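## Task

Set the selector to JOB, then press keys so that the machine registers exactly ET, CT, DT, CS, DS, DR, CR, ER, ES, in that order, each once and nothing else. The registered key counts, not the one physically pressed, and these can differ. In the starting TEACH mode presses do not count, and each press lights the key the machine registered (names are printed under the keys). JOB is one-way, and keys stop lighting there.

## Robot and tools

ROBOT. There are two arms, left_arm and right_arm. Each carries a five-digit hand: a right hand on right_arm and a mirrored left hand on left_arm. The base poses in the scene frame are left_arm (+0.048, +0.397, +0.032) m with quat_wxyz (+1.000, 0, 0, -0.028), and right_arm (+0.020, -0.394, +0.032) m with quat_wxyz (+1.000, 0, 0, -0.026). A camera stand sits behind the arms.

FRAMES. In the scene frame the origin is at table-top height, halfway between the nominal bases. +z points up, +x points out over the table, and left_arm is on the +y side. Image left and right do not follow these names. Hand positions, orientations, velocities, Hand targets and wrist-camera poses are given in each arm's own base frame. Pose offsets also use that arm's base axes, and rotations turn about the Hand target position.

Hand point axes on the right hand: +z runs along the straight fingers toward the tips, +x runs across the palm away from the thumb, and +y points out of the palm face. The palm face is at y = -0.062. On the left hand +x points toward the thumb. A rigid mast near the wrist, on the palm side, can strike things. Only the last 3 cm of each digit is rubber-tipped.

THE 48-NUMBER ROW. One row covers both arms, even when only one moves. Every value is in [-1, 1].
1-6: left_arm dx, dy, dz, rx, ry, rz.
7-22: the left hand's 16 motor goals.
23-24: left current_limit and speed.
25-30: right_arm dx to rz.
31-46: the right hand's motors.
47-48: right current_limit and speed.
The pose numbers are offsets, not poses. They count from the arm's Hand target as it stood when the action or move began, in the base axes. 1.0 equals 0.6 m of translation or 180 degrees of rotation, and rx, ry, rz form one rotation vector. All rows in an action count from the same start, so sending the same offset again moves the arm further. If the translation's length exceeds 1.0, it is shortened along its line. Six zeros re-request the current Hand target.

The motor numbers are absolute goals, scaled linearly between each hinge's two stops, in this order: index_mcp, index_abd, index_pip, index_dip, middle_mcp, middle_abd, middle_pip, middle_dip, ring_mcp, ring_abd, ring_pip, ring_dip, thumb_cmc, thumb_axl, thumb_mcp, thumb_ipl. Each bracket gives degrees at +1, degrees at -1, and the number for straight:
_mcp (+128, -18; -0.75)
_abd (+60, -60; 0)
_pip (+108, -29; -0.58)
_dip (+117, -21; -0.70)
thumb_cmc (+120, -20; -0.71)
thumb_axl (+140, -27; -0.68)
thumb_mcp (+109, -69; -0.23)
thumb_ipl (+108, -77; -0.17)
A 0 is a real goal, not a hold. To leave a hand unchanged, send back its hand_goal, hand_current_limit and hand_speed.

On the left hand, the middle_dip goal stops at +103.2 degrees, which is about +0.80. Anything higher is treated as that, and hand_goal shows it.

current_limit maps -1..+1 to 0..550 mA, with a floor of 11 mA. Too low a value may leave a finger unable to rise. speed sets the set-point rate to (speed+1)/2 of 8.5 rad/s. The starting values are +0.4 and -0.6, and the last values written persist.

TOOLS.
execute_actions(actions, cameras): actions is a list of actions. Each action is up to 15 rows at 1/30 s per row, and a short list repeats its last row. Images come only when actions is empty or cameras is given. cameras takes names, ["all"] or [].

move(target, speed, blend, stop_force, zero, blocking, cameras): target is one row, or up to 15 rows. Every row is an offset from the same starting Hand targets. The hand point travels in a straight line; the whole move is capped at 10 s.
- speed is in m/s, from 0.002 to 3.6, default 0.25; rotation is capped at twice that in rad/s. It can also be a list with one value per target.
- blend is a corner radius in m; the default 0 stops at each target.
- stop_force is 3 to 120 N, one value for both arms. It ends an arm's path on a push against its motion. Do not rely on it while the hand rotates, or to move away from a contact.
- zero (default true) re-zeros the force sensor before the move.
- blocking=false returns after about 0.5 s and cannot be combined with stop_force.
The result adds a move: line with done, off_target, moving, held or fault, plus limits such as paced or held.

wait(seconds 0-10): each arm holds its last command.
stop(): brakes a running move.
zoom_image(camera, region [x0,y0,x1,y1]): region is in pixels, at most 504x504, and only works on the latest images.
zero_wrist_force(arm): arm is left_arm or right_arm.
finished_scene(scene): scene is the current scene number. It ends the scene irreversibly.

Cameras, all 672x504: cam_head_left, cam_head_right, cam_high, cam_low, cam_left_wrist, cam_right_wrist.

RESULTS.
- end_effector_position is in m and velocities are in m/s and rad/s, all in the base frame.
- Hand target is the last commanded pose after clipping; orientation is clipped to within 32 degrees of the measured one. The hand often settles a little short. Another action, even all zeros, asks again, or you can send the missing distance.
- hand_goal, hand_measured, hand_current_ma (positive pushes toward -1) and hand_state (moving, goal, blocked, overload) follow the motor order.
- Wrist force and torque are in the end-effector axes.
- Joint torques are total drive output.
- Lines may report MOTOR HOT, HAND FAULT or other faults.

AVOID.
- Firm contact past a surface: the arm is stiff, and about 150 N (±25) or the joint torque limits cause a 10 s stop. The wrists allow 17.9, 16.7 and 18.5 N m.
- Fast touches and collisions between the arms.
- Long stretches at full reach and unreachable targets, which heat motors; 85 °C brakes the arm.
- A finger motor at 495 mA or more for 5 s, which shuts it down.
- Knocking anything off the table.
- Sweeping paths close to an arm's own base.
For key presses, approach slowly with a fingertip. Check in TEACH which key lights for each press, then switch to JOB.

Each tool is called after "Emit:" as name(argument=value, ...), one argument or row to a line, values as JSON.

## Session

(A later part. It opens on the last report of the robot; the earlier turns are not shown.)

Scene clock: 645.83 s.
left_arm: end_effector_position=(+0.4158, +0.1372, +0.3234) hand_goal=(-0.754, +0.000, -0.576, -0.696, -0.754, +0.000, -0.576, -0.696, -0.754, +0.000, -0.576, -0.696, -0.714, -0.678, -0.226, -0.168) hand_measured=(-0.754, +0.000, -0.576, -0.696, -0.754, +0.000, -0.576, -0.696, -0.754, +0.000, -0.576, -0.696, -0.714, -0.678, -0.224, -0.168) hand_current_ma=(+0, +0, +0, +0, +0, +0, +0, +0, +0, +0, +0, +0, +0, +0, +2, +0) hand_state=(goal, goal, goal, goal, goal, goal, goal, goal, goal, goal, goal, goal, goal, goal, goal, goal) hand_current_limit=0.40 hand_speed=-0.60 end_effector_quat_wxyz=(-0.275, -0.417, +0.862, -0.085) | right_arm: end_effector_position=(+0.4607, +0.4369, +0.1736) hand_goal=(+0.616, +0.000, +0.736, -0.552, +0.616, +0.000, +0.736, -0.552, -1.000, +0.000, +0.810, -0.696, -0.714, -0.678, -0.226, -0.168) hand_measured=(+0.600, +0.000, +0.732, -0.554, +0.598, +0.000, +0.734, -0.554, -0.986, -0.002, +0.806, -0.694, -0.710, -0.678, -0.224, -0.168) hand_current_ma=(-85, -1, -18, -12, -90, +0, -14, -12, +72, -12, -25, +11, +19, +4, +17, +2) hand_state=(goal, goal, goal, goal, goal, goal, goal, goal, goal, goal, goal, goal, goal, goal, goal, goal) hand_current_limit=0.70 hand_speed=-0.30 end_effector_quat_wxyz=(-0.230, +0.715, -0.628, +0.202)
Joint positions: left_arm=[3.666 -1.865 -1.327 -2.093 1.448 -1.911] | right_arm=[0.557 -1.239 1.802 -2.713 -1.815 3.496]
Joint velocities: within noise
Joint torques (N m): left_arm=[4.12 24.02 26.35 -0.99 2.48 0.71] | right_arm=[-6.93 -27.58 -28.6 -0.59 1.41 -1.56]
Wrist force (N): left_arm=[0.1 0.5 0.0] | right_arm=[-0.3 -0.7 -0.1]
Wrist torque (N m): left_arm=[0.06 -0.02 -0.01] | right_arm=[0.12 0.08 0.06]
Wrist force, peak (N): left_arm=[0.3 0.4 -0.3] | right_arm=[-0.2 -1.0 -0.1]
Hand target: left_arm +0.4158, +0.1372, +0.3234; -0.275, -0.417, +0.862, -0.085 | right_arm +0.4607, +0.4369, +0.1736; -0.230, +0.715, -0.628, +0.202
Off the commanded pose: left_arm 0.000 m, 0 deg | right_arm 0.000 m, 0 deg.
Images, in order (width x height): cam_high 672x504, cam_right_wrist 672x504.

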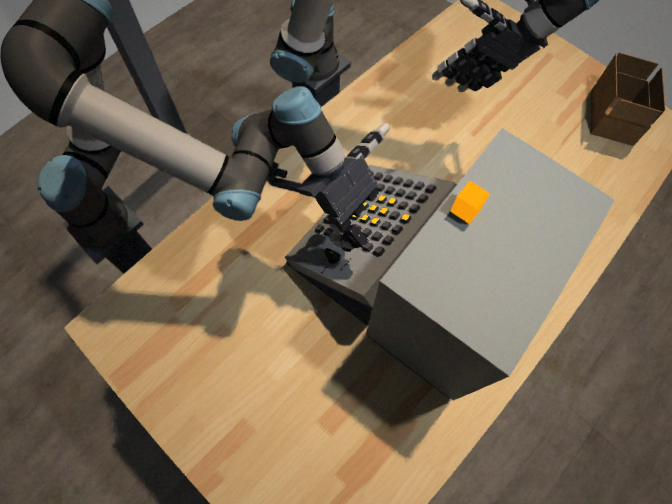

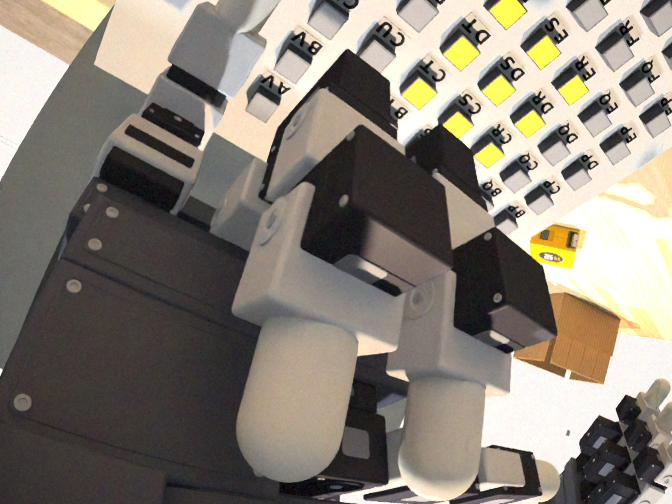

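Emit:
move(
  target=[0,0,0,0,0,0,-0.754,0,-0.576,-0.696,-0.754,0,-0.576,-0.696,-0.754,0,-0.576,-0.696,-0.714,-0.678,-0.226,-0.168,0.4,-0.6,0.0283,0.0038,-0.0450,0,0,0,0.616,0,0.737,-0.551,0.616,0,0.737,-0.551,-1,0,0.81,-0.696,-0.714,-0.678,-0.226,-0.168,0.7,-0.3],
  speed=0.04,
  stop_force=6,
  cameras=["cam_right_wrist","cam_high"],
)

Emit:
zoom_image(
  camera="cam_high",
  region=[290, 180, 390, 300],
)

Scene clock: 662.40 s.
left_arm: end_effector_position=(+0.4158, +0.1372, +0.3234) hand_goal=(-0.754, +0.000, -0.576, -0.696, -0.754, +0.000, -0.576, -0.696, -0.754, +0.000, -0.576, -0.696, -0.714, -0.678, -0.226, -0.168) hand_measured=(-0.754, +0.000, -0.576, -0.696, -0.754, +0.000, -0.576, -0.696, -0.754, +0.000, -0.576, -0.696, -0.714, -0.678, -0.224, -0.168) hand_current_ma=(+0, +0, +0, +0, +0, +0, +0, +0, +0, +0, +0, +0, +0, +0, +2, +0) hand_state=(goal, goal, goal, goal, goal, goal, goal, goal, goal, goal, goal, goal, goal, goal, goal, goal) hand_current_limit=0.40 hand_speed=-0.60 end_effector_quat_wxyz=(-0.275, -0.417, +0.862, -0.085) | right_arm: end_effector_position=(+0.4777, +0.4391, +0.1466) hand_goal=(+0.616, +0.000, +0.736, -0.552, +0.616, +0.000, +0.736, -0.552, -1.000, +0.000, +0.810, -0.696, -0.714, -0.678, -0.226, -0.168) hand_measured=(+0.600, +0.000, +0.732, -0.554, +0.598, +0.000, +0.734, -0.554, -0.986, -0.002, +0.806, -0.694, -0.710, -0.678, -0.224, -0.168) hand_current_ma=(-85, -1, -18, -12, -90, +0, -14, -12, +72, -12, -24, +11, +19, +4, +17, +2) hand_state=(goal, goal, goal, goal, goal, goal, goal, goal, goal, goal, goal, goal, goal, goal, goal, goal) hand_current_limit=0.70 hand_speed=-0.30 end_effector_quat_wxyz=(-0.230, +0.715, -0.628, +0.202)
Joint positions: left_arm=[3.666 -1.865 -1.327 -2.093 1.448 -1.911] | right_arm=[0.545 -1.174 1.79 -2.769 -1.809 3.485]
Joint torques (N m): left_arm=[2.56 24.35 26.46 -1.05 2.45 0.84] | right_arm=[-7.24 -30.41 -28.03 -5.06 1.49 -1.64]
Wrist force (N): left_arm=[0.1 0.1 -0.2] | right_arm=[-0.3 -0.7 -0.2]
Wrist torque (N m): left_arm=[0.02 -0.02 -0.01] | right_arm=[0.13 0.07 0.06]
Wrist force, peak (N): left_arm=[0.3 0.4 -0.2] | right_arm=[-0.3 -1.0 -0.1]
Hand target: left_arm +0.4158, +0.1372, +0.3234; -0.275, -0.417, +0.862, -0.085 | right_arm +0.4777, +0.4391, +0.1466; -0.230, +0.715, -0.628, +0.202
Off the commanded pose: left_arm 0.000 m, 0 deg | right_arm 0.000 m, 0 deg.
move: done
Images, in order (width x height): cam_high 672x504, cam_right_wrist 672x504.

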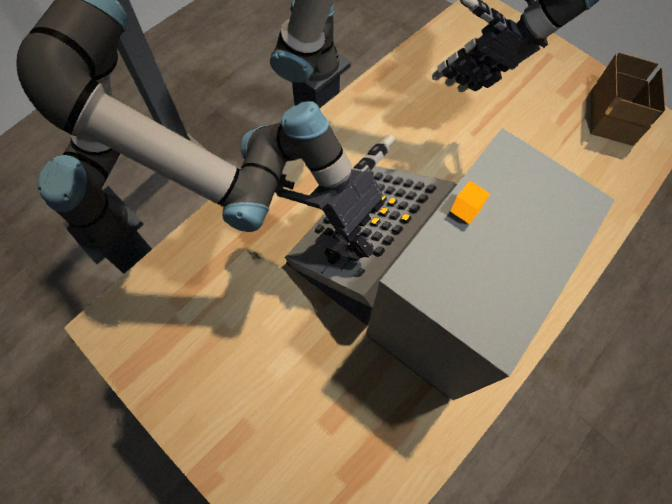

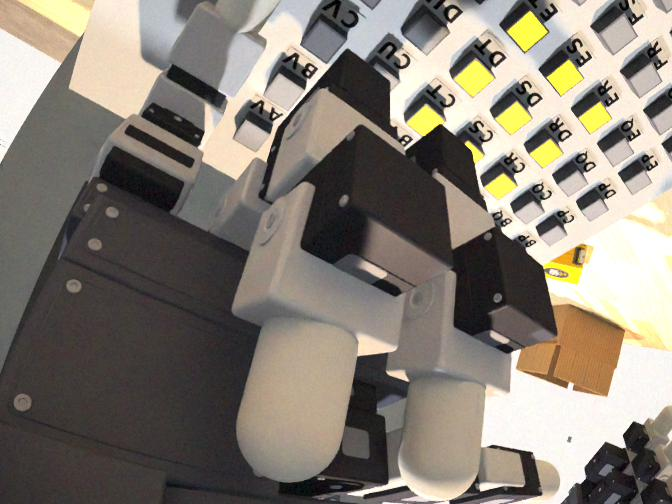

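Scaled by 4.200.

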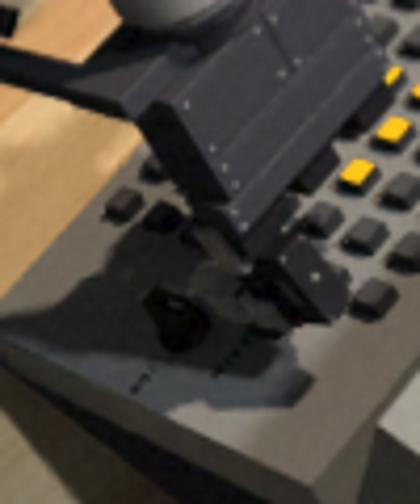

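Emit:
move(
  target=[0,0,0,0,0,0,-0.754,0,-0.576,-0.696,-0.754,0,-0.576,-0.696,-0.754,0,-0.576,-0.696,-0.714,-0.678,-0.226,-0.168,0.4,-0.6,0.0033,-0.0147,-0.0050,0,0,0,0.616,0,0.737,-0.551,0.616,0,0.737,-0.551,-1,0,0.81,-0.696,-0.714,-0.678,-0.226,-0.168,0.7,-0.3],
  speed=0.03,
  stop_force=5,
  cameras=["cam_right_wrist","cam_high","cam_low"],
)

Emit:
zoom_image(
  camera="cam_high",
  region=[290, 180, 390, 300],
)

Scene clock: 670.80 s.
left_arm: end_effector_position=(+0.4158, +0.1372, +0.3234) hand_goal=(-0.754, +0.000, -0.576, -0.696, -0.754, +0.000, -0.576, -0.696, -0.754, +0.000, -0.576, -0.696, -0.714, -0.678, -0.226, -0.168) hand_measured=(-0.754, +0.000, -0.576, -0.696, -0.754, +0.000, -0.576, -0.696, -0.754, +0.000, -0.576, -0.696, -0.714, -0.678, -0.224, -0.168) hand_current_ma=(+0, +0, +0, +0, +0, +0, +0, +0, +0, +0, +0, +0, +0, +0, +2, +0) hand_state=(goal, goal, goal, goal, goal, goal, goal, goal, goal, goal, goal, goal, goal, goal, goal, goal) hand_current_limit=0.40 hand_speed=-0.60 end_effector_quat_wxyz=(-0.275, -0.417, +0.862, -0.085) | right_arm: end_effector_position=(+0.4797, +0.4304, +0.1436) hand_goal=(+0.616, +0.000, +0.736, -0.552, +0.616, +0.000, +0.736, -0.552, -1.000, +0.000, +0.810, -0.696, -0.714, -0.678, -0.226, -0.168) hand_measured=(+0.600, +0.000, +0.732, -0.554, +0.598, +0.000, +0.734, -0.554, -0.990, -0.002, +0.812, -0.694, -0.710, -0.678, -0.224, -0.168) hand_current_ma=(-85, -1, -18, -12, -90, +0, -14, -12, +52, -13, +12, +11, +19, +4, +17, +2) hand_state=(goal, goal, goal, goal, goal, goal, goal, goal, goal, goal, goal, goal, goal, goal, goal, goal) hand_current_limit=0.70 hand_speed=-0.30 end_effector_quat_wxyz=(-0.230, +0.715, -0.628, +0.202)
Joint positions: left_arm=[3.666 -1.865 -1.327 -2.093 1.448 -1.911] | right_arm=[0.53 -1.179 1.807 -2.784 -1.8 3.472]
Joint torques (N m): left_arm=[2.77 23.37 25.31 -1.07 2.55 0.74] | right_arm=[-4.68 -46.04 -14.07 -3.44 0.16 -0.99]
Wrist force (N): left_arm=[0.1 0.2 -0.1] | right_arm=[-5.3 -1.7 -0.9]
Wrist torque (N m): left_arm=[0.03 -0.01 -0.01] | right_arm=[0.15 -0.14 -0.09]
Wrist force, peak (N): left_arm=[0.1 0.5 -0.1] | right_arm=[-5.4 -1.9 -0.9]
Hand target: left_arm +0.4158, +0.1372, +0.3234; -0.275, -0.417, +0.862, -0.085 | right_arm +0.4797, +0.4304, +0.1436; -0.230, +0.715, -0.628, +0.202
Off the commanded pose: left_arm 0.000 m, 0 deg | right_arm 0.000 m, 0 deg.
move: contact (right_arm)
Images, in order (width x height): cam_high 672x504, cam_low 672x504, cam_right_wrist 672x504.

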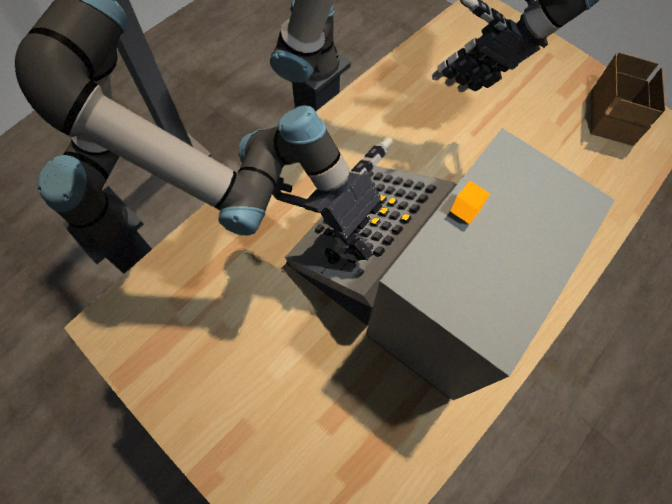

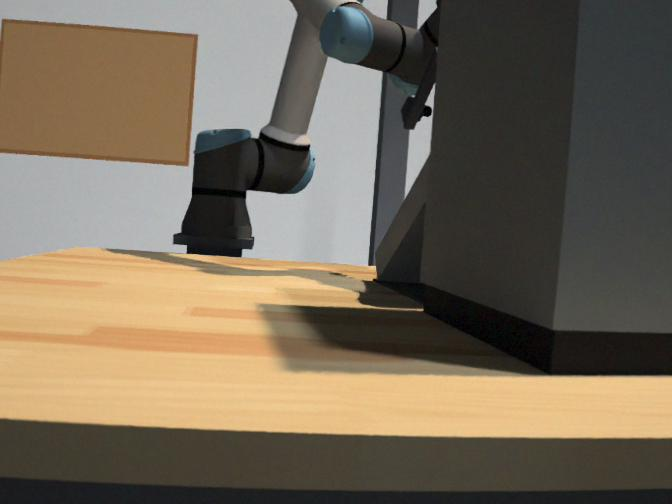

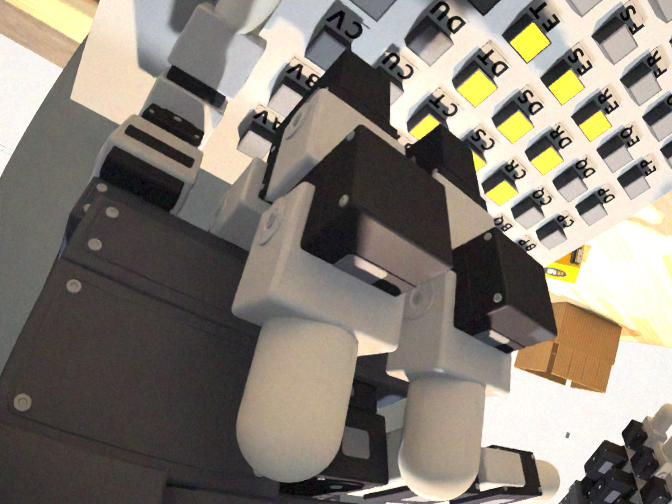

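Scaled by 4.200.

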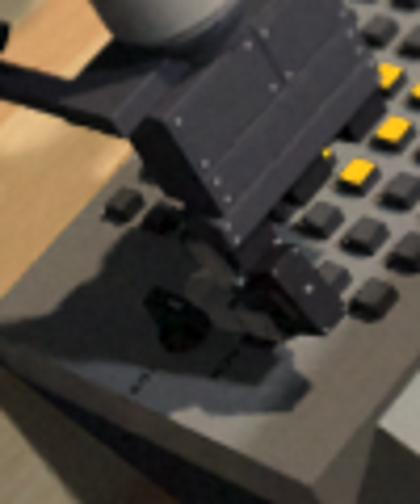

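Emit:
move(
  target=[
    [0,0,0,0,0,0,-0.754,0,-0.576,-0.696,-0.754,0,-0.576,-0.696,-0.754,0,-0.576,-0.696,-0.714,-0.678,-0.226,-0.168,0.4,-0.6,0.0009,-0.0066,0,0,0,0,0.616,0,0.737,-0.551,0.616,0,0.737,-0.551,-1,0,0.81,-0.696,-0.714,-0.678,-0.226,-0.168,0.7,-0.3],
    [0,0,0,0,0,0,-0.754,0,-0.576,-0.696,-0.754,0,-0.576,-0.696,-0.754,0,-0.576,-0.696,-0.714,-0.678,-0.226,-0.168,0.4,-0.6,0.0056,-0.0107,0.0026,0,0,0,0.616,0,0.737,-0.551,0.616,0,0.737,-0.551,-1,0,0.81,-0.696,-0.714,-0.678,-0.226,-0.168,0.7,-0.3],
  ],
  speed=0.03,
  stop_force=30,
  zero=false,
  cameras=["cam_right_wrist","cam_high"],
)

Emit:
zoom_image(
  camera="cam_high",
  region=[290, 180, 390, 300],
)

Scene clock: 682.63 s.
left_arm: end_effector_position=(+0.4158, +0.1372, +0.3234) hand_goal=(-0.754, +0.000, -0.576, -0.696, -0.754, +0.000, -0.576, -0.696, -0.754, +0.000, -0.576, -0.696, -0.714, -0.678, -0.226, -0.168) hand_measured=(-0.754, +0.000, -0.576, -0.696, -0.754, +0.000, -0.576, -0.696, -0.754, +0.000, -0.576, -0.696, -0.714, -0.678, -0.224, -0.168) hand_current_ma=(+0, +0, +0, +0, +0, +0, +0, +0, +0, +0, +0, +0, +0, +0, +2, +0) hand_state=(goal, goal, goal, goal, goal, goal, goal, goal, goal, goal, goal, goal, goal, goal, goal, goal) hand_current_limit=0.40 hand_speed=-0.60 end_effector_quat_wxyz=(-0.275, -0.417, +0.862, -0.085) | right_arm: end_effector_position=(+0.4830, +0.4240, +0.1452) hand_goal=(+0.616, +0.000, +0.736, -0.552, +0.616, +0.000, +0.736, -0.552, -1.000, +0.000, +0.810, -0.696, -0.714, -0.678, -0.226, -0.168) hand_measured=(+0.600, +0.000, +0.732, -0.554, +0.598, +0.000, +0.734, -0.554, -0.988, -0.012, +0.812, -0.692, -0.710, -0.678, -0.224, -0.168) hand_current_ma=(-85, -1, -18, -12, -90, +0, -14, -12, +58, -49, +13, +20, +19, +4, +17, +2) hand_state=(goal, goal, goal, goal, goal, goal, goal, goal, goal, goal, goal, goal, goal, goal, goal, goal) hand_current_limit=0.70 hand_speed=-0.30 end_effector_quat_wxyz=(-0.230, +0.715, -0.628, +0.202)
Joint positions: left_arm=[3.666 -1.865 -1.327 -2.093 1.448 -1.911] | right_arm=[0.517 -1.184 1.812 -2.785 -1.793 3.461]
Joint torques (N m): left_arm=[2.05 23.14 26.13 -0.87 2.44 0.52] | right_arm=[-10.59 -46.96 -26.61 -0.03 0.31 -2.12]
Wrist force (N): left_arm=[0.0 0.2 -0.1] | right_arm=[-6.4 -0.8 -0.4]
Wrist torque (N m): left_arm=[0.03 0.00 -0.01] | right_arm=[0.12 -0.19 -0.05]
Wrist force, peak (N): left_arm=[0.5 0.4 -0.2] | right_arm=[-13.0 -3.0 -1.7]
Hand target: left_arm +0.4158, +0.1372, +0.3234; -0.275, -0.417, +0.862, -0.085 | right_arm +0.4830, +0.4240, +0.1452; -0.230, +0.715, -0.628, +0.202
Off the commanded pose: left_arm 0.000 m, 0 deg | right_arm 0.000 m, 0 deg.
move: done
Images, in order (width x height): cam_high 672x504, cam_right_wrist 672x504.

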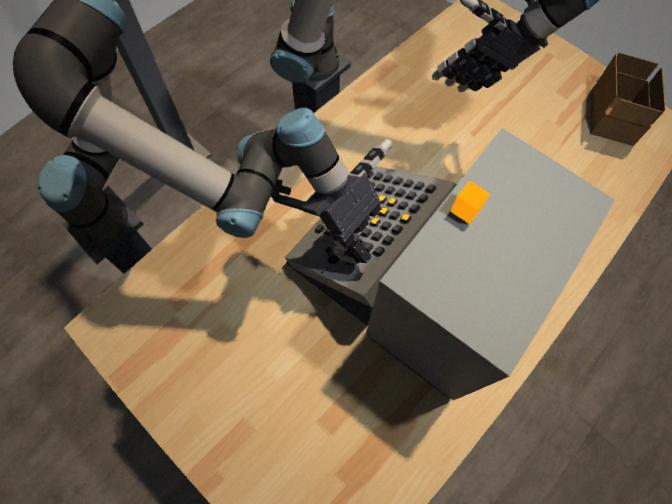

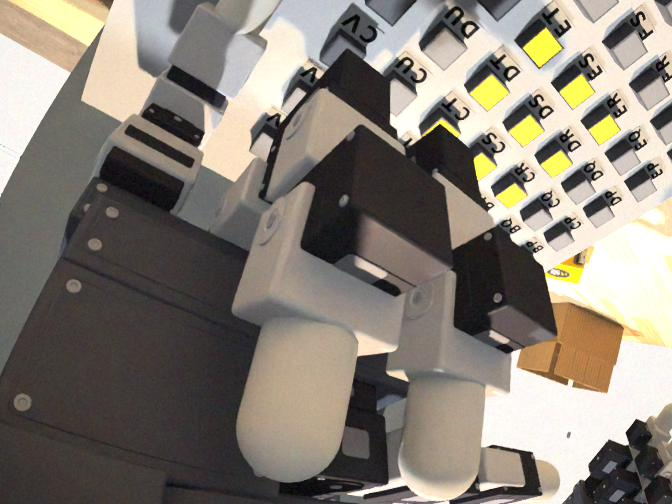

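Scaled by 4.200.

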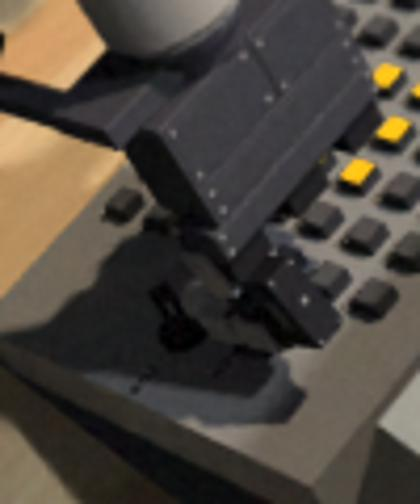

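Emit:
move(
  target=[
    [0,0,0,0,0,0,-0.754,0,-0.576,-0.696,-0.754,0,-0.576,-0.696,-0.754,0,-0.576,-0.696,-0.714,-0.678,-0.226,-0.168,0.4,-0.6,0.0036,-0.0069,0.0017,0,0,0,0.616,0,0.737,-0.551,0.616,0,0.737,-0.551,-1,0,0.81,-0.696,-0.714,-0.678,-0.226,-0.168,0.7,-0.3],
    [0,0,0,0,0,0,-0.754,0,-0.576,-0.696,-0.754,0,-0.576,-0.696,-0.754,0,-0.576,-0.696,-0.714,-0.678,-0.226,-0.168,0.4,-0.6,0.0055,-0.0147,0.0022,0,0,0,0.616,0,0.737,-0.551,0.616,0,0.737,-0.551,-1,0,0.81,-0.696,-0.714,-0.678,-0.226,-0.168,0.7,-0.3],
    [0,0,0,0,0,0,-0.754,0,-0.576,-0.696,-0.754,0,-0.576,-0.696,-0.754,0,-0.576,-0.696,-0.714,-0.678,-0.226,-0.168,0.4,-0.6,0.0058,-0.0228,0.0017,0,0,0,0.616,0,0.737,-0.551,0.616,0,0.737,-0.551,-1,0,0.81,-0.696,-0.714,-0.678,-0.226,-0.168,0.7,-0.3],
    [0,0,0,0,0,0,-0.754,0,-0.576,-0.696,-0.754,0,-0.576,-0.696,-0.754,0,-0.576,-0.696,-0.714,-0.678,-0.226,-0.168,0.4,-0.6,0.0041,-0.0304,0,0,0,0,0.616,0,0.737,-0.551,0.616,0,0.737,-0.551,-1,0,0.81,-0.696,-0.714,-0.678,-0.226,-0.168,0.7,-0.3],
    [0,0,0,0,0,0,-0.754,0,-0.576,-0.696,-0.754,0,-0.576,-0.696,-0.754,0,-0.576,-0.696,-0.714,-0.678,-0.226,-0.168,0.4,-0.6,0.0009,-0.0372,-0.0026,0,0,0,0.616,0,0.737,-0.551,0.616,0,0.737,-0.551,-1,0,0.81,-0.696,-0.714,-0.678,-0.226,-0.168,0.7,-0.3],
  ],
  speed=0.03,
  stop_force=25,
  zero=false,
  blend=[0.002,0.002,0.002,0.002,0],
  cameras=["cam_right_wrist","cam_high"],
)

Emit:
zoom_image(
  camera="cam_high",
  region=[290, 180, 390, 300],
)

Scene clock: 698.53 s.
left_arm: end_effector_position=(+0.4158, +0.1372, +0.3234) hand_goal=(-0.754, +0.000, -0.576, -0.696, -0.754, +0.000, -0.576, -0.696, -0.754, +0.000, -0.576, -0.696, -0.714, -0.678, -0.226, -0.168) hand_measured=(-0.754, +0.000, -0.576, -0.696, -0.754, +0.000, -0.576, -0.696, -0.754, +0.000, -0.576, -0.696, -0.714, -0.678, -0.224, -0.168) hand_current_ma=(+0, +0, +0, +0, +0, +0, +0, +0, +0, +0, +0, +0, +0, +0, +2, +0) hand_state=(goal, goal, goal, goal, goal, goal, goal, goal, goal, goal, goal, goal, goal, goal, goal, goal) hand_current_limit=0.40 hand_speed=-0.60 end_effector_quat_wxyz=(-0.275, -0.417, +0.862, -0.085) | right_arm: end_effector_position=(+0.4836, +0.4017, +0.1436) hand_goal=(+0.616, +0.000, +0.736, -0.552, +0.616, +0.000, +0.736, -0.552, -1.000, +0.000, +0.810, -0.696, -0.714, -0.678, -0.226, -0.168) hand_measured=(+0.600, +0.000, +0.732, -0.554, +0.598, +0.000, +0.734, -0.554, -0.994, -0.002, +0.812, -0.694, -0.710, -0.678, -0.224, -0.168) hand_current_ma=(-85, -1, -18, -12, -90, +0, -14, -12, +28, -12, +5, +14, +19, +4, +17, +2) hand_state=(goal, goal, goal, goal, goal, goal, goal, goal, goal, goal, goal, goal, goal, goal, goal, goal) hand_current_limit=0.70 hand_speed=-0.30 end_effector_quat_wxyz=(-0.230, +0.715, -0.628, +0.202)
Joint positions: left_arm=[3.666 -1.865 -1.327 -2.093 1.448 -1.911] | right_arm=[0.481 -1.21 1.856 -2.811 -1.773 3.431]
Joint torques (N m): left_arm=[2.76 22.73 25.86 -1.1 2.54 0.82] | right_arm=[-6.99 -45.92 -10.98 -5.09 1.35 -1.56]
Wrist force (N): left_arm=[0.0 0.3 0.1] | right_arm=[-0.6 -0.6 -0.1]
Wrist torque (N m): left_arm=[0.03 -0.01 -0.01] | right_arm=[0.11 0.14 0.01]
Wrist force, peak (N): left_arm=[0.2 0.5 -0.2] | right_arm=[-6.5 -0.6 -0.4]
Hand target: left_arm +0.4158, +0.1372, +0.3234; -0.275, -0.417, +0.862, -0.085 | right_arm +0.4836, +0.4017, +0.1436; -0.230, +0.715, -0.628, +0.202
Off the commanded pose: left_arm 0.000 m, 0 deg | right_arm 0.000 m, 0 deg.
move: done
Images, in order (width x height): cam_high 672x504, cam_right_wrist 672x504.

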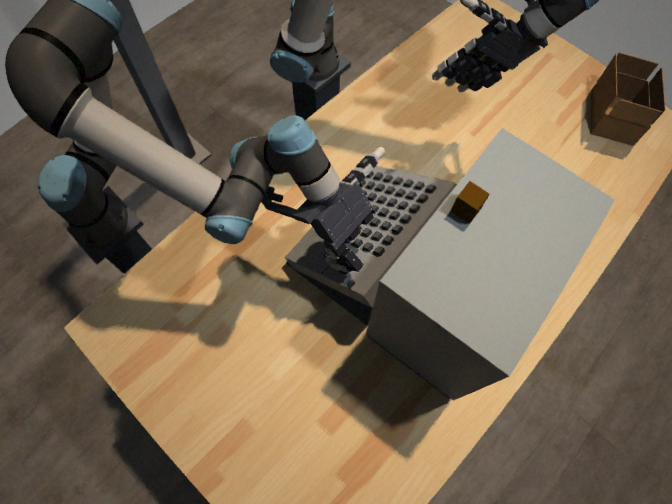

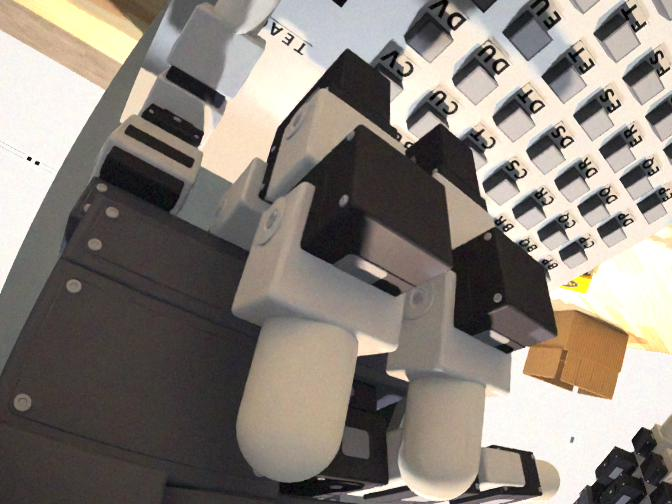

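Scaled by 4.200.

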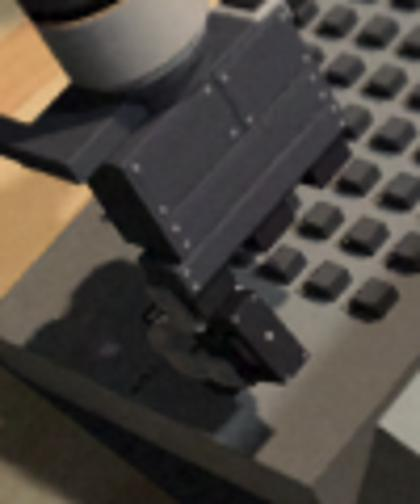

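Emit:
move(
  target=[0,0,0,0,0,0,-0.754,0,-0.576,-0.696,-0.754,0,-0.576,-0.696,-0.754,0,-0.576,-0.696,-0.714,-0.678,-0.226,-0.168,0.4,-0.6,-0.0797,-0.0108,0.1267,0,0,0,0.616,0,0.737,-0.551,0.616,0,0.737,-0.551,-1,0,0.81,-0.696,-0.714,-0.678,-0.226,-0.168,0.7,-0.3],
  speed=0.1,
  cameras=["cam_right_wrist","cam_high"],
)

Emit:
zoom_image(
  camera="cam_high",
  region=[290, 180, 390, 300],
)

Scene clock: 706.93 s.
left_arm: end_effector_position=(+0.4158, +0.1372, +0.3234) hand_goal=(-0.754, +0.000, -0.576, -0.696, -0.754, +0.000, -0.576, -0.696, -0.754, +0.000, -0.576, -0.696, -0.714, -0.678, -0.226, -0.168) hand_measured=(-0.754, +0.000, -0.576, -0.696, -0.754, +0.000, -0.576, -0.696, -0.754, +0.000, -0.576, -0.696, -0.714, -0.678, -0.224, -0.168) hand_current_ma=(+0, +0, +0, +0, +0, +0, +0, +0, +0, +0, +0, +0, +0, +0, +2, +0) hand_state=(goal, goal, goal, goal, goal, goal, goal, goal, goal, goal, goal, goal, goal, goal, goal, goal) hand_current_limit=0.40 hand_speed=-0.60 end_effector_quat_wxyz=(-0.275, -0.417, +0.862, -0.085) | right_arm: end_effector_position=(+0.4358, +0.3952, +0.2196) hand_goal=(+0.616, +0.000, +0.736, -0.552, +0.616, +0.000, +0.736, -0.552, -1.000, +0.000, +0.810, -0.696, -0.714, -0.678, -0.226, -0.168) hand_measured=(+0.600, +0.000, +0.732, -0.554, +0.598, +0.000, +0.734, -0.554, -0.994, -0.002, +0.810, -0.694, -0.710, -0.678, -0.224, -0.168) hand_current_ma=(-85, -1, -18, -12, -90, +0, -14, -12, +28, -12, +5, +14, +19, +4, +17, +2) hand_state=(goal, goal, goal, goal, goal, goal, goal, goal, goal, goal, goal, goal, goal, goal, goal, goal) hand_current_limit=0.70 hand_speed=-0.30 end_effector_quat_wxyz=(-0.230, +0.715, -0.628, +0.202)
Joint positions: left_arm=[3.666 -1.865 -1.327 -2.093 1.448 -1.911] | right_arm=[0.514 -1.396 1.875 -2.637 -1.791 3.458]
Joint torques (N m): left_arm=[1.56 24.42 26.09 -0.9 2.38 0.59] | right_arm=[6.57 -40.19 -29.7 -0.6 -1.89 1.48]
Wrist force (N): left_arm=[0.1 0.2 -0.1] | right_arm=[-0.6 -0.7 -0.1]
Wrist torque (N m): left_arm=[0.03 -0.02 0.00] | right_arm=[0.08 0.12 -0.15]
Wrist force, peak (N): left_arm=[0.4 0.2 -0.3] | right_arm=[-0.4 -0.8 -0.8]
Hand target: left_arm +0.4158, +0.1372, +0.3234; -0.275, -0.417, +0.862, -0.085 | right_arm +0.4357, +0.3952, +0.2196; -0.230, +0.715, -0.628, +0.202
Off the commanded pose: left_arm 0.000 m, 0 deg | right_arm 0.000 m, 0 deg.
move: done
Images, in order (width x height): cam_high 672x504, cam_right_wrist 672x504.

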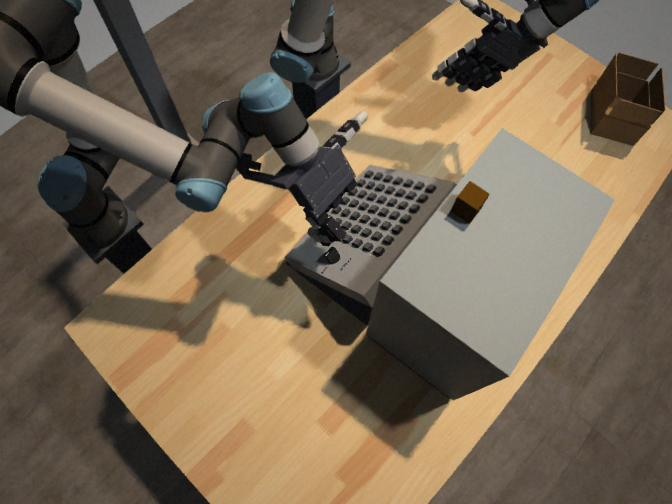

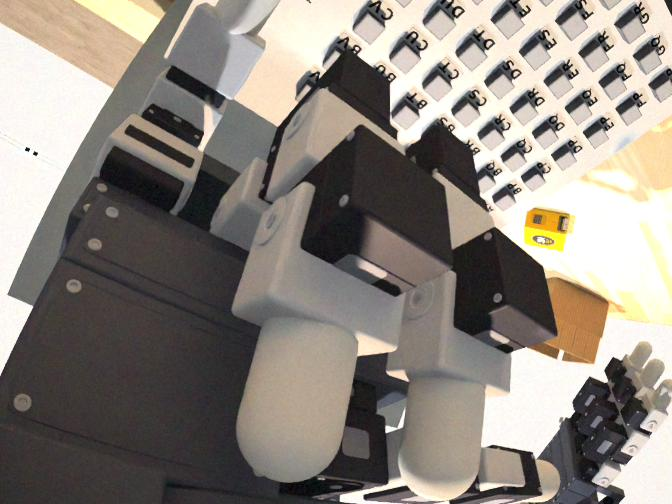

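Scaled by 4.200.

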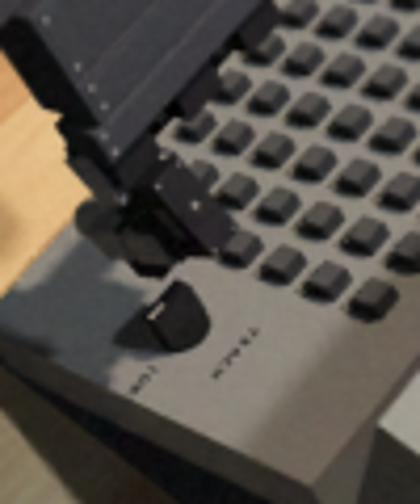

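Emit:
move(
  target=[
    [0,0,0,0,0,0,-0.754,0,-0.576,-0.696,-0.754,0,-0.576,-0.696,-0.754,0,-0.576,-0.696,-0.714,-0.678,-0.226,-0.168,0.4,-0.6,0,0,0,0,0,0,0.616,0,0.737,-0.551,0.616,0,0.737,-0.551,-0.754,0,-0.576,-0.696,-0.714,-0.678,-0.226,-0.168,0.4,-0.3],
    [0,0,0,0,0,0,-0.754,0,-0.576,-0.696,-0.754,0,-0.576,-0.696,-0.754,0,-0.576,-0.696,-0.714,-0.678,-0.226,-0.168,0.4,-0.6,-0.2072,0.1548,-0.1500,0,0,0,0.616,0,0.737,-0.551,0.616,0,0.737,-0.551,-0.754,0,-0.576,-0.696,-0.714,-0.678,-0.226,-0.168,0.4,-0.3],
    [0,0,0,0,0,0,-0.754,0,-0.576,-0.696,-0.754,0,-0.576,-0.696,-0.754,0,-0.576,-0.696,-0.714,-0.678,-0.226,-0.168,0.4,-0.6,-0.2072,0.1548,-0.1682,0,0,0,0.616,0,0.737,-0.551,0.616,0,0.737,-0.551,-0.754,0,-0.576,-0.696,-0.714,-0.678,-0.226,-0.168,0.4,-0.3],
  ],
  speed=0.12,
  cameras=["cam_right_wrist"],
)

Emit:
zoom_image(
  camera="cam_right_wrist",
  region=[140, 0, 360, 180],
)

Scene clock: 720.30 s.
left_arm: end_effector_position=(+0.4158, +0.1372, +0.3234) hand_goal=(-0.754, +0.000, -0.576, -0.696, -0.754, +0.000, -0.576, -0.696, -0.754, +0.000, -0.576, -0.696, -0.714, -0.678, -0.226, -0.168) hand_measured=(-0.754, +0.000, -0.576, -0.696, -0.754, +0.000, -0.576, -0.696, -0.754, +0.000, -0.576, -0.696, -0.714, -0.678, -0.224, -0.168) hand_current_ma=(+0, +0, +0, +0, +0, +0, +0, +0, +0, +0, +0, +0, +0, +0, +2, +0) hand_state=(goal, goal, goal, goal, goal, goal, goal, goal, goal, goal, goal, goal, goal, goal, goal, goal) hand_current_limit=0.40 hand_speed=-0.60 end_effector_quat_wxyz=(-0.275, -0.417, +0.862, -0.085) | right_arm: end_effector_position=(+0.3114, +0.4881, +0.1188) hand_goal=(+0.616, +0.000, +0.736, -0.552, +0.616, +0.000, +0.736, -0.552, -0.754, +0.000, -0.576, -0.696, -0.714, -0.678, -0.226, -0.168) hand_measured=(+0.600, +0.000, +0.732, -0.554, +0.598, +0.000, +0.734, -0.554, -0.750, -0.002, -0.570, -0.694, -0.710, -0.678, -0.224, -0.168) hand_current_ma=(-85, -1, -18, -12, -90, +0, -14, -12, +26, -12, +25, +14, +19, +4, +17, +2) hand_state=(goal, goal, goal, goal, goal, goal, goal, goal, goal, goal, goal, goal, goal, goal, goal, goal) hand_current_limit=0.40 hand_speed=-0.30 end_effector_quat_wxyz=(-0.230, +0.715, -0.628, +0.202)
Joint positions: left_arm=[3.666 -1.865 -1.327 -2.093 1.448 -1.911] | right_arm=[0.812 -1.272 2.005 -2.813 -1.948 3.724]
Joint torques (N m): left_arm=[2.24 24.9 25.87 -0.75 2.58 0.53] | right_arm=[7.53 -24.17 -9.5 -4.98 -2.15 0.7]
Wrist force (N): left_arm=[0.2 0.3 -0.3] | right_arm=[-0.4 -0.9 -0.5]
Wrist torque (N m): left_arm=[0.06 -0.04 0.00] | right_arm=[0.13 0.14 -0.15]
Wrist force, peak (N): left_arm=[0.2 0.5 -0.2] | right_arm=[-0.2 -1.4 -1.1]
Hand target: left_arm +0.4158, +0.1372, +0.3234; -0.275, -0.417, +0.862, -0.085 | right_arm +0.3114, +0.4881, +0.1187; -0.230, +0.715, -0.628, +0.202
Off the commanded pose: left_arm 0.000 m, 0 deg | right_arm 0.000 m, 0 deg.
move: done
Images, in order (width x height): cam_right_wrist 672x504.

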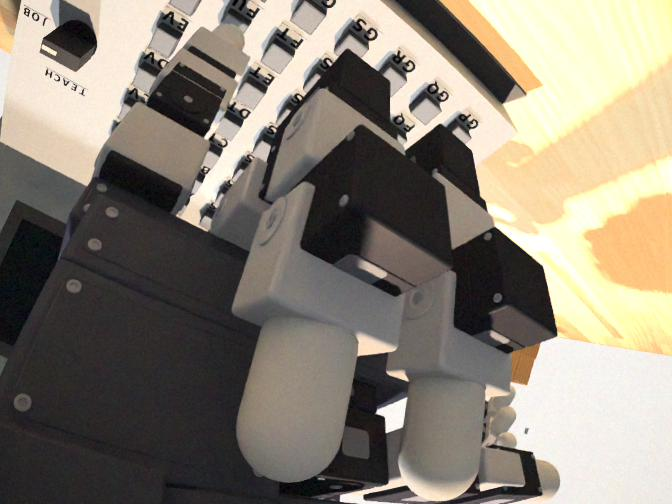

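Scaled by 2.291 from the camera's 672x504 image, which has a finer 960x720 frame.

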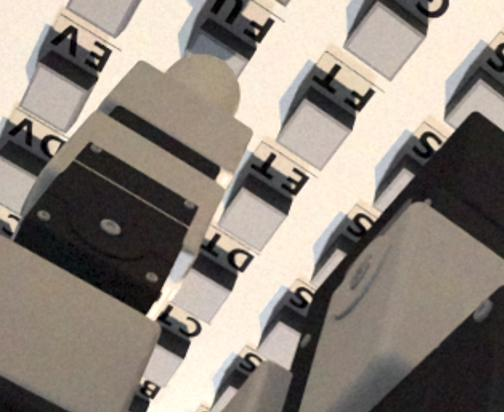

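Emit:
move(
  target=[
    [0,0,0,0,0,0,-0.754,0,-0.576,-0.696,-0.754,0,-0.576,-0.696,-0.754,0,-0.576,-0.696,-0.714,-0.678,-0.226,-0.168,0.4,-0.6,0.0118,0.0015,-0.0168,0,0,0,0.616,0,0.737,-0.551,0.616,0,0.737,-0.551,-0.754,0,-0.576,-0.696,-0.714,-0.678,-0.226,-0.168,0.4,-0.3],
    [0,0,0,0,0,0,-0.754,0,-0.576,-0.696,-0.754,0,-0.576,-0.696,-0.754,0,-0.576,-0.696,-0.714,-0.678,-0.226,-0.168,0.4,-0.6,0,0,0,0,0,0,0.616,0,0.737,-0.551,0.616,0,0.737,-0.551,-0.754,0,-0.576,-0.696,-0.714,-0.678,-0.226,-0.168,0.4,-0.3],
  ],
  speed=0.05,
)

Scene clock: 726.30 s.
left_arm: end_effector_position=(+0.4158, +0.1372, +0.3234) hand_goal=(-0.754, +0.000, -0.576, -0.696, -0.754, +0.000, -0.576, -0.696, -0.754, +0.000, -0.576, -0.696, -0.714, -0.678, -0.226, -0.168) hand_measured=(-0.754, +0.000, -0.576, -0.696, -0.754, +0.000, -0.576, -0.696, -0.754, +0.000, -0.576, -0.696, -0.714, -0.678, -0.224, -0.168) hand_current_ma=(+0, +0, +0, +0, +0, +0, +0, +0, +0, +0, +0, +0, +0, +0, +2, +0) hand_state=(goal, goal, goal, goal, goal, goal, goal, goal, goal, goal, goal, goal, goal, goal, goal, goal) hand_current_limit=0.40 hand_speed=-0.60 end_effector_quat_wxyz=(-0.275, -0.417, +0.862, -0.085) | right_arm: end_effector_position=(+0.3115, +0.4881, +0.1187) hand_goal=(+0.616, +0.000, +0.736, -0.552, +0.616, +0.000, +0.736, -0.552, -0.754, +0.000, -0.576, -0.696, -0.714, -0.678, -0.226, -0.168) hand_measured=(+0.600, +0.000, +0.732, -0.554, +0.598, +0.000, +0.734, -0.554, -0.748, +0.000, -0.572, -0.694, -0.710, -0.678, -0.224, -0.168) hand_current_ma=(-85, -1, -18, -12, -90, +0, -14, -12, +34, -4, +22, +14, +19, +4, +17, +2) hand_state=(goal, goal, goal, goal, goal, goal, goal, goal, goal, goal, goal, goal, goal, goal, goal, goal) hand_current_limit=0.40 hand_speed=-0.30 end_effector_quat_wxyz=(-0.230, +0.715, -0.628, +0.202)
Joint positions: left_arm=[3.666 -1.865 -1.327 -2.093 1.448 -1.911] | right_arm=[0.812 -1.272 2.005 -2.813 -1.948 3.724]
Joint torques (N m): left_arm=[1.9 24.97 26.17 -0.89 2.45 0.44] | right_arm=[7.42 -40.26 -10.08 -0.6 -2.29 1.28]
Wrist force (N): left_arm=[0.2 0.3 -0.1] | right_arm=[-0.3 -0.8 -0.4]
Wrist torque (N m): left_arm=[0.04 -0.03 0.00] | right_arm=[0.12 0.12 -0.15]
Wrist force, peak (N): left_arm=[0.1 0.4 -0.3] | right_arm=[-0.2 -1.0 -6.6]
Hand target: left_arm +0.4158, +0.1372, +0.3234; -0.275, -0.417, +0.862, -0.085 | right_arm +0.3114, +0.4881, +0.1187; -0.230, +0.715, -0.628, +0.202
Off the commanded pose: left_arm 0.000 m, 0 deg | right_arm 0.000 m, 0 deg.
move: done

Emit:
move(
  target=[
    [0,0,0,0,0,0,-0.754,0,-0.576,-0.696,-0.754,0,-0.576,-0.696,-0.754,0,-0.576,-0.696,-0.714,-0.678,-0.226,-0.168,0.4,-0.6,0.1027,0.0137,0.0658,0,0,0,0.616,0,0.737,-0.551,0.616,0,0.737,-0.551,-0.754,0,-0.576,-0.696,-0.714,-0.678,-0.226,-0.168,0.4,-0.3],
    [0,0,0,0,0,0,-0.754,0,-0.576,-0.696,-0.754,0,-0.576,-0.696,-0.754,0,-0.576,-0.696,-0.714,-0.678,-0.226,-0.168,0.4,-0.6,0.1145,0.0152,0.0490,0,0,0,0.616,0,0.737,-0.551,0.616,0,0.737,-0.551,-0.754,0,-0.576,-0.696,-0.714,-0.678,-0.226,-0.168,0.4,-0.3],
    [0,0,0,0,0,0,-0.754,0,-0.576,-0.696,-0.754,0,-0.576,-0.696,-0.754,0,-0.576,-0.696,-0.714,-0.678,-0.226,-0.168,0.4,-0.6,0.1027,0.0137,0.0658,0,0,0,0.616,0,0.737,-0.551,0.616,0,0.737,-0.551,-0.754,0,-0.576,-0.696,-0.714,-0.678,-0.226,-0.168,0.4,-0.3],
    [0,0,0,0,0,0,-0.754,0,-0.576,-0.696,-0.754,0,-0.576,-0.696,-0.754,0,-0.576,-0.696,-0.714,-0.678,-0.226,-0.168,0.4,-0.6,0.0525,0.0070,0.0338,0,0,0,0.616,0,0.737,-0.551,0.616,0,0.737,-0.551,-0.754,0,-0.576,-0.696,-0.714,-0.678,-0.226,-0.168,0.4,-0.3],
    [0,0,0,0,0,0,-0.754,0,-0.576,-0.696,-0.754,0,-0.576,-0.696,-0.754,0,-0.576,-0.696,-0.714,-0.678,-0.226,-0.168,0.4,-0.6,0.0643,0.0085,0.0170,0,0,0,0.616,0,0.737,-0.551,0.616,0,0.737,-0.551,-0.754,0,-0.576,-0.696,-0.714,-0.678,-0.226,-0.168,0.4,-0.3],
    [0,0,0,0,0,0,-0.754,0,-0.576,-0.696,-0.754,0,-0.576,-0.696,-0.754,0,-0.576,-0.696,-0.714,-0.678,-0.226,-0.168,0.4,-0.6,0.0525,0.0070,0.0338,0,0,0,0.616,0,0.737,-0.551,0.616,0,0.737,-0.551,-0.754,0,-0.576,-0.696,-0.714,-0.678,-0.226,-0.168,0.4,-0.3],
    [0,0,0,0,0,0,-0.754,0,-0.576,-0.696,-0.754,0,-0.576,-0.696,-0.754,0,-0.576,-0.696,-0.714,-0.678,-0.226,-0.168,0.4,-0.6,0.0947,0.0732,0.0660,0,0,0,0.616,0,0.737,-0.551,0.616,0,0.737,-0.551,-0.754,0,-0.576,-0.696,-0.714,-0.678,-0.226,-0.168,0.4,-0.3],
    [0,0,0,0,0,0,-0.754,0,-0.576,-0.696,-0.754,0,-0.576,-0.696,-0.754,0,-0.576,-0.696,-0.714,-0.678,-0.226,-0.168,0.4,-0.6,0.1065,0.0747,0.0492,0,0,0,0.616,0,0.737,-0.551,0.616,0,0.737,-0.551,-0.754,0,-0.576,-0.696,-0.714,-0.678,-0.226,-0.168,0.4,-0.3],
    [0,0,0,0,0,0,-0.754,0,-0.576,-0.696,-0.754,0,-0.576,-0.696,-0.754,0,-0.576,-0.696,-0.714,-0.678,-0.226,-0.168,0.4,-0.6,0.0947,0.0732,0.0660,0,0,0,0.616,0,0.737,-0.551,0.616,0,0.737,-0.551,-0.754,0,-0.576,-0.696,-0.714,-0.678,-0.226,-0.168,0.4,-0.3],
    [0,0,0,0,0,0,-0.754,0,-0.576,-0.696,-0.754,0,-0.576,-0.696,-0.754,0,-0.576,-0.696,-0.714,-0.678,-0.226,-0.168,0.4,-0.6,0.0465,0.0677,0.0350,0,0,0,0.616,0,0.737,-0.551,0.616,0,0.737,-0.551,-0.754,0,-0.576,-0.696,-0.714,-0.678,-0.226,-0.168,0.4,-0.3],
    [0,0,0,0,0,0,-0.754,0,-0.576,-0.696,-0.754,0,-0.576,-0.696,-0.754,0,-0.576,-0.696,-0.714,-0.678,-0.226,-0.168,0.4,-0.6,0.0583,0.0692,0.0182,0,0,0,0.616,0,0.737,-0.551,0.616,0,0.737,-0.551,-0.754,0,-0.576,-0.696,-0.714,-0.678,-0.226,-0.168,0.4,-0.3],
    [0,0,0,0,0,0,-0.754,0,-0.576,-0.696,-0.754,0,-0.576,-0.696,-0.754,0,-0.576,-0.696,-0.714,-0.678,-0.226,-0.168,0.4,-0.6,0.0465,0.0677,0.0350,0,0,0,0.616,0,0.737,-0.551,0.616,0,0.737,-0.551,-0.754,0,-0.576,-0.696,-0.714,-0.678,-0.226,-0.168,0.4,-0.3],
  ],
  speed=[0.12,0.05,0.1,0.12,0.05,0.1,0.12,0.05,0.1,0.12,0.05,0.1],
  blend=[0.003,0,0.003,0.003,0,0.003,0.003,0,0.003,0.003,0,0],
)

Scene clock: 760.90 s.
left_arm: end_effector_position=(+0.4158, +0.1372, +0.3234) hand_goal=(-0.754, +0.000, -0.576, -0.696, -0.754, +0.000, -0.576, -0.696, -0.754, +0.000, -0.576, -0.696, -0.714, -0.678, -0.226, -0.168) hand_measured=(-0.754, +0.000, -0.576, -0.696, -0.754, +0.000, -0.576, -0.696, -0.754, +0.000, -0.576, -0.696, -0.714, -0.678, -0.224, -0.168) hand_current_ma=(+0, +0, +0, +0, +0, +0, +0, +0, +0, +0, +0, +0, +0, +0, +2, +0) hand_state=(goal, goal, goal, goal, goal, goal, goal, goal, goal, goal, goal, goal, goal, goal, goal, goal) hand_current_limit=0.40 hand_speed=-0.60 end_effector_quat_wxyz=(-0.275, -0.417, +0.862, -0.085) | right_arm: end_effector_position=(+0.3394, +0.5287, +0.1397) hand_goal=(+0.616, +0.000, +0.736, -0.552, +0.616, +0.000, +0.736, -0.552, -0.754, +0.000, -0.576, -0.696, -0.714, -0.678, -0.226, -0.168) hand_measured=(+0.600, +0.000, +0.732, -0.554, +0.598, +0.000, +0.734, -0.554, -0.742, +0.002, -0.574, -0.694, -0.710, -0.678, -0.224, -0.168) hand_current_ma=(-85, -1, -18, -12, -90, +0, -14, -12, +65, +12, +14, +12, +20, +4, +17, +2) hand_state=(goal, goal, goal, goal, goal, goal, goal, goal, goal, goal, goal, goal, goal, goal, goal, goal) hand_current_limit=0.40 hand_speed=-0.30 end_effector_quat_wxyz=(-0.230, +0.715, -0.628, +0.202)
Joint positions: left_arm=[3.666 -1.865 -1.327 -2.093 1.448 -1.911] | right_arm=[0.826 -1.208 1.841 -2.709 -1.954 3.737]
Joint torques (N m): left_arm=[1.84 23.35 25.07 -0.93 2.5 0.27] | right_arm=[6.9 -45.42 -10.59 -0.5 -2.26 1.71]
Wrist force (N): left_arm=[0.3 0.2 -0.2] | right_arm=[0.2 -0.9 -0.5]
Wrist torque (N m): left_arm=[0.03 -0.05 0.01] | right_arm=[0.13 0.06 -0.08]
Wrist force, peak (N): left_arm=[0.1 0.4 -0.4] | right_arm=[0.2 -0.7 -7.7]
Hand target: left_arm +0.4158, +0.1372, +0.3234; -0.275, -0.417, +0.862, -0.085 | right_arm +0.3393, +0.5287, +0.1397; -0.230, +0.715, -0.628, +0.202
Off the commanded pose: left_arm 0.000 m, 0 deg | right_arm 0.000 m, 0 deg.
move: done

Emit:
move(
  target=[
    [0,0,0,0,0,0,-0.754,0,-0.576,-0.696,-0.754,0,-0.576,-0.696,-0.754,0,-0.576,-0.696,-0.714,-0.678,-0.226,-0.168,0.4,-0.6,-0.0100,0.0581,-0.0012,0,0,0,0.616,0,0.737,-0.551,0.616,0,0.737,-0.551,-0.754,0,-0.576,-0.696,-0.714,-0.678,-0.226,-0.168,0.4,-0.3],
    [0,0,0,0,0,0,-0.754,0,-0.576,-0.696,-0.754,0,-0.576,-0.696,-0.754,0,-0.576,-0.696,-0.714,-0.678,-0.226,-0.168,0.4,-0.6,0.0018,0.0596,-0.0180,0,0,0,0.616,0,0.737,-0.551,0.616,0,0.737,-0.551,-0.754,0,-0.576,-0.696,-0.714,-0.678,-0.226,-0.168,0.4,-0.3],
    [0,0,0,0,0,0,-0.754,0,-0.576,-0.696,-0.754,0,-0.576,-0.696,-0.754,0,-0.576,-0.696,-0.714,-0.678,-0.226,-0.168,0.4,-0.6,-0.0100,0.0581,-0.0012,0,0,0,0.616,0,0.737,-0.551,0.616,0,0.737,-0.551,-0.754,0,-0.576,-0.696,-0.714,-0.678,-0.226,-0.168,0.4,-0.3],
    [0,0,0,0,0,0,-0.754,0,-0.576,-0.696,-0.754,0,-0.576,-0.696,-0.754,0,-0.576,-0.696,-0.714,-0.678,-0.226,-0.168,0.4,-0.6,0.0402,0.0650,0.0310,0,0,0,0.616,0,0.737,-0.551,0.616,0,0.737,-0.551,-0.754,0,-0.576,-0.696,-0.714,-0.678,-0.226,-0.168,0.4,-0.3],
    [0,0,0,0,0,0,-0.754,0,-0.576,-0.696,-0.754,0,-0.576,-0.696,-0.754,0,-0.576,-0.696,-0.714,-0.678,-0.226,-0.168,0.4,-0.6,0.0520,0.0665,0.0142,0,0,0,0.616,0,0.737,-0.551,0.616,0,0.737,-0.551,-0.754,0,-0.576,-0.696,-0.714,-0.678,-0.226,-0.168,0.4,-0.3],
    [0,0,0,0,0,0,-0.754,0,-0.576,-0.696,-0.754,0,-0.576,-0.696,-0.754,0,-0.576,-0.696,-0.714,-0.678,-0.226,-0.168,0.4,-0.6,0.0402,0.0650,0.0310,0,0,0,0.616,0,0.737,-0.551,0.616,0,0.737,-0.551,-0.754,0,-0.576,-0.696,-0.714,-0.678,-0.226,-0.168,0.4,-0.3],
    [0,0,0,0,0,0,-0.754,0,-0.576,-0.696,-0.754,0,-0.576,-0.696,-0.754,0,-0.576,-0.696,-0.714,-0.678,-0.226,-0.168,0.4,-0.6,-0.0602,0.0515,-0.0333,0,0,0,0.616,0,0.737,-0.551,0.616,0,0.737,-0.551,-0.754,0,-0.576,-0.696,-0.714,-0.678,-0.226,-0.168,0.4,-0.3],
    [0,0,0,0,0,0,-0.754,0,-0.576,-0.696,-0.754,0,-0.576,-0.696,-0.754,0,-0.576,-0.696,-0.714,-0.678,-0.226,-0.168,0.4,-0.6,-0.0484,0.0530,-0.0501,0,0,0,0.616,0,0.737,-0.551,0.616,0,0.737,-0.551,-0.754,0,-0.576,-0.696,-0.714,-0.678,-0.226,-0.168,0.4,-0.3],
    [0,0,0,0,0,0,-0.754,0,-0.576,-0.696,-0.754,0,-0.576,-0.696,-0.754,0,-0.576,-0.696,-0.714,-0.678,-0.226,-0.168,0.4,-0.6,-0.0602,0.0515,-0.0333,0,0,0,0.616,0,0.737,-0.551,0.616,0,0.737,-0.551,-0.754,0,-0.576,-0.696,-0.714,-0.678,-0.226,-0.168,0.4,-0.3],
    [0,0,0,0,0,0,-0.754,0,-0.576,-0.696,-0.754,0,-0.576,-0.696,-0.754,0,-0.576,-0.696,-0.714,-0.678,-0.226,-0.168,0.4,-0.6,-0.0522,-0.0080,-0.0333,0,0,0,0.616,0,0.737,-0.551,0.616,0,0.737,-0.551,-0.754,0,-0.576,-0.696,-0.714,-0.678,-0.226,-0.168,0.4,-0.3],
    [0,0,0,0,0,0,-0.754,0,-0.576,-0.696,-0.754,0,-0.576,-0.696,-0.754,0,-0.576,-0.696,-0.714,-0.678,-0.226,-0.168,0.4,-0.6,-0.0404,-0.0065,-0.0501,0,0,0,0.616,0,0.737,-0.551,0.616,0,0.737,-0.551,-0.754,0,-0.576,-0.696,-0.714,-0.678,-0.226,-0.168,0.4,-0.3],
    [0,0,0,0,0,0,-0.754,0,-0.576,-0.696,-0.754,0,-0.576,-0.696,-0.754,0,-0.576,-0.696,-0.714,-0.678,-0.226,-0.168,0.4,-0.6,-0.1000,-0.0080,0.05,0,0,0,0.616,0,0.737,-0.551,0.616,0,0.737,-0.551,-0.754,0,-0.576,-0.696,-0.714,-0.678,-0.226,-0.168,0.4,-0.3],
  ],
  speed=[0.12,0.05,0.1,0.12,0.05,0.1,0.12,0.05,0.1,0.12,0.05,0.1],
  blend=[0.003,0,0.003,0.003,0,0.003,0.003,0,0.003,0.003,0,0],
  cameras=["cam_high","cam_head_left"],
)

Scene clock: 789.10 s.
left_arm: end_effector_position=(+0.4158, +0.1372, +0.3234) hand_goal=(-0.754, +0.000, -0.576, -0.696, -0.754, +0.000, -0.576, -0.696, -0.754, +0.000, -0.576, -0.696, -0.714, -0.678, -0.226, -0.168) hand_measured=(-0.754, +0.000, -0.576, -0.696, -0.754, +0.000, -0.576, -0.696, -0.754, +0.000, -0.576, -0.696, -0.714, -0.678, -0.224, -0.168) hand_current_ma=(+0, +0, +0, +0, +0, +0, +0, +0, +0, +0, +0, +0, +0, +0, +2, +0) hand_state=(goal, goal, goal, goal, goal, goal, goal, goal, goal, goal, goal, goal, goal, goal, goal, goal) hand_current_limit=0.40 hand_speed=-0.60 end_effector_quat_wxyz=(-0.275, -0.417, +0.862, -0.085) | right_arm: end_effector_position=(+0.2793, +0.5239, +0.1697) hand_goal=(+0.616, +0.000, +0.736, -0.552, +0.616, +0.000, +0.736, -0.552, -0.754, +0.000, -0.576, -0.696, -0.714, -0.678, -0.226, -0.168) hand_measured=(+0.600, +0.000, +0.732, -0.554, +0.598, +0.000, +0.734, -0.554, -0.740, +0.000, -0.572, -0.694, -0.710, -0.678, -0.224, -0.168) hand_current_ma=(-85, -1, -18, -12, -90, +0, -14, -12, +72, +2, +18, +12, +20, +4, +17, +2) hand_state=(goal, goal, goal, goal, goal, goal, goal, goal, goal, goal, goal, goal, goal, goal, goal, goal) hand_current_limit=0.40 hand_speed=-0.30 end_effector_quat_wxyz=(-0.230, +0.715, -0.628, +0.202)
Joint positions: left_arm=[3.666 -1.865 -1.327 -2.093 1.448 -1.911] | right_arm=[0.905 -1.321 1.899 -2.623 -1.991 3.813]
Joint torques (N m): left_arm=[1.74 24.27 26.36 -0.84 2.26 0.29] | right_arm=[6.7 -41.12 -28.74 -0.46 -2.27 1.5]
Wrist force (N): left_arm=[0.2 0.2 -0.1] | right_arm=[-0.3 -0.7 -0.3]
Wrist torque (N m): left_arm=[0.04 -0.04 0.01] | right_arm=[0.13 0.14 -0.11]
Wrist force, peak (N): left_arm=[0.3 0.5 -0.5] | right_arm=[0.1 -0.4 -6.8]
Hand target: left_arm +0.4158, +0.1372, +0.3234; -0.275, -0.417, +0.862, -0.085 | right_arm +0.2793, +0.5239, +0.1697; -0.230, +0.715, -0.628, +0.202
Off the commanded pose: left_arm 0.000 m, 0 deg | right_arm 0.000 m, 0 deg.
move: done
Images, in order (width x height): cam_head_left 672x504, cam_high 672x504.

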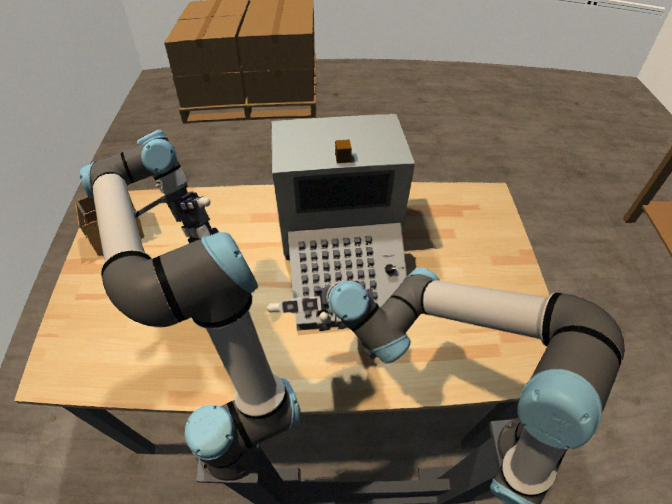

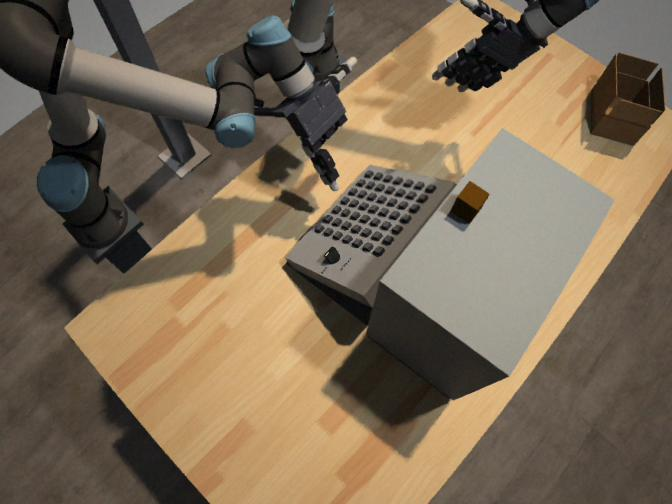

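Emit:
finished_scene(
  scene=1,
)

The scene is finished: the task was done.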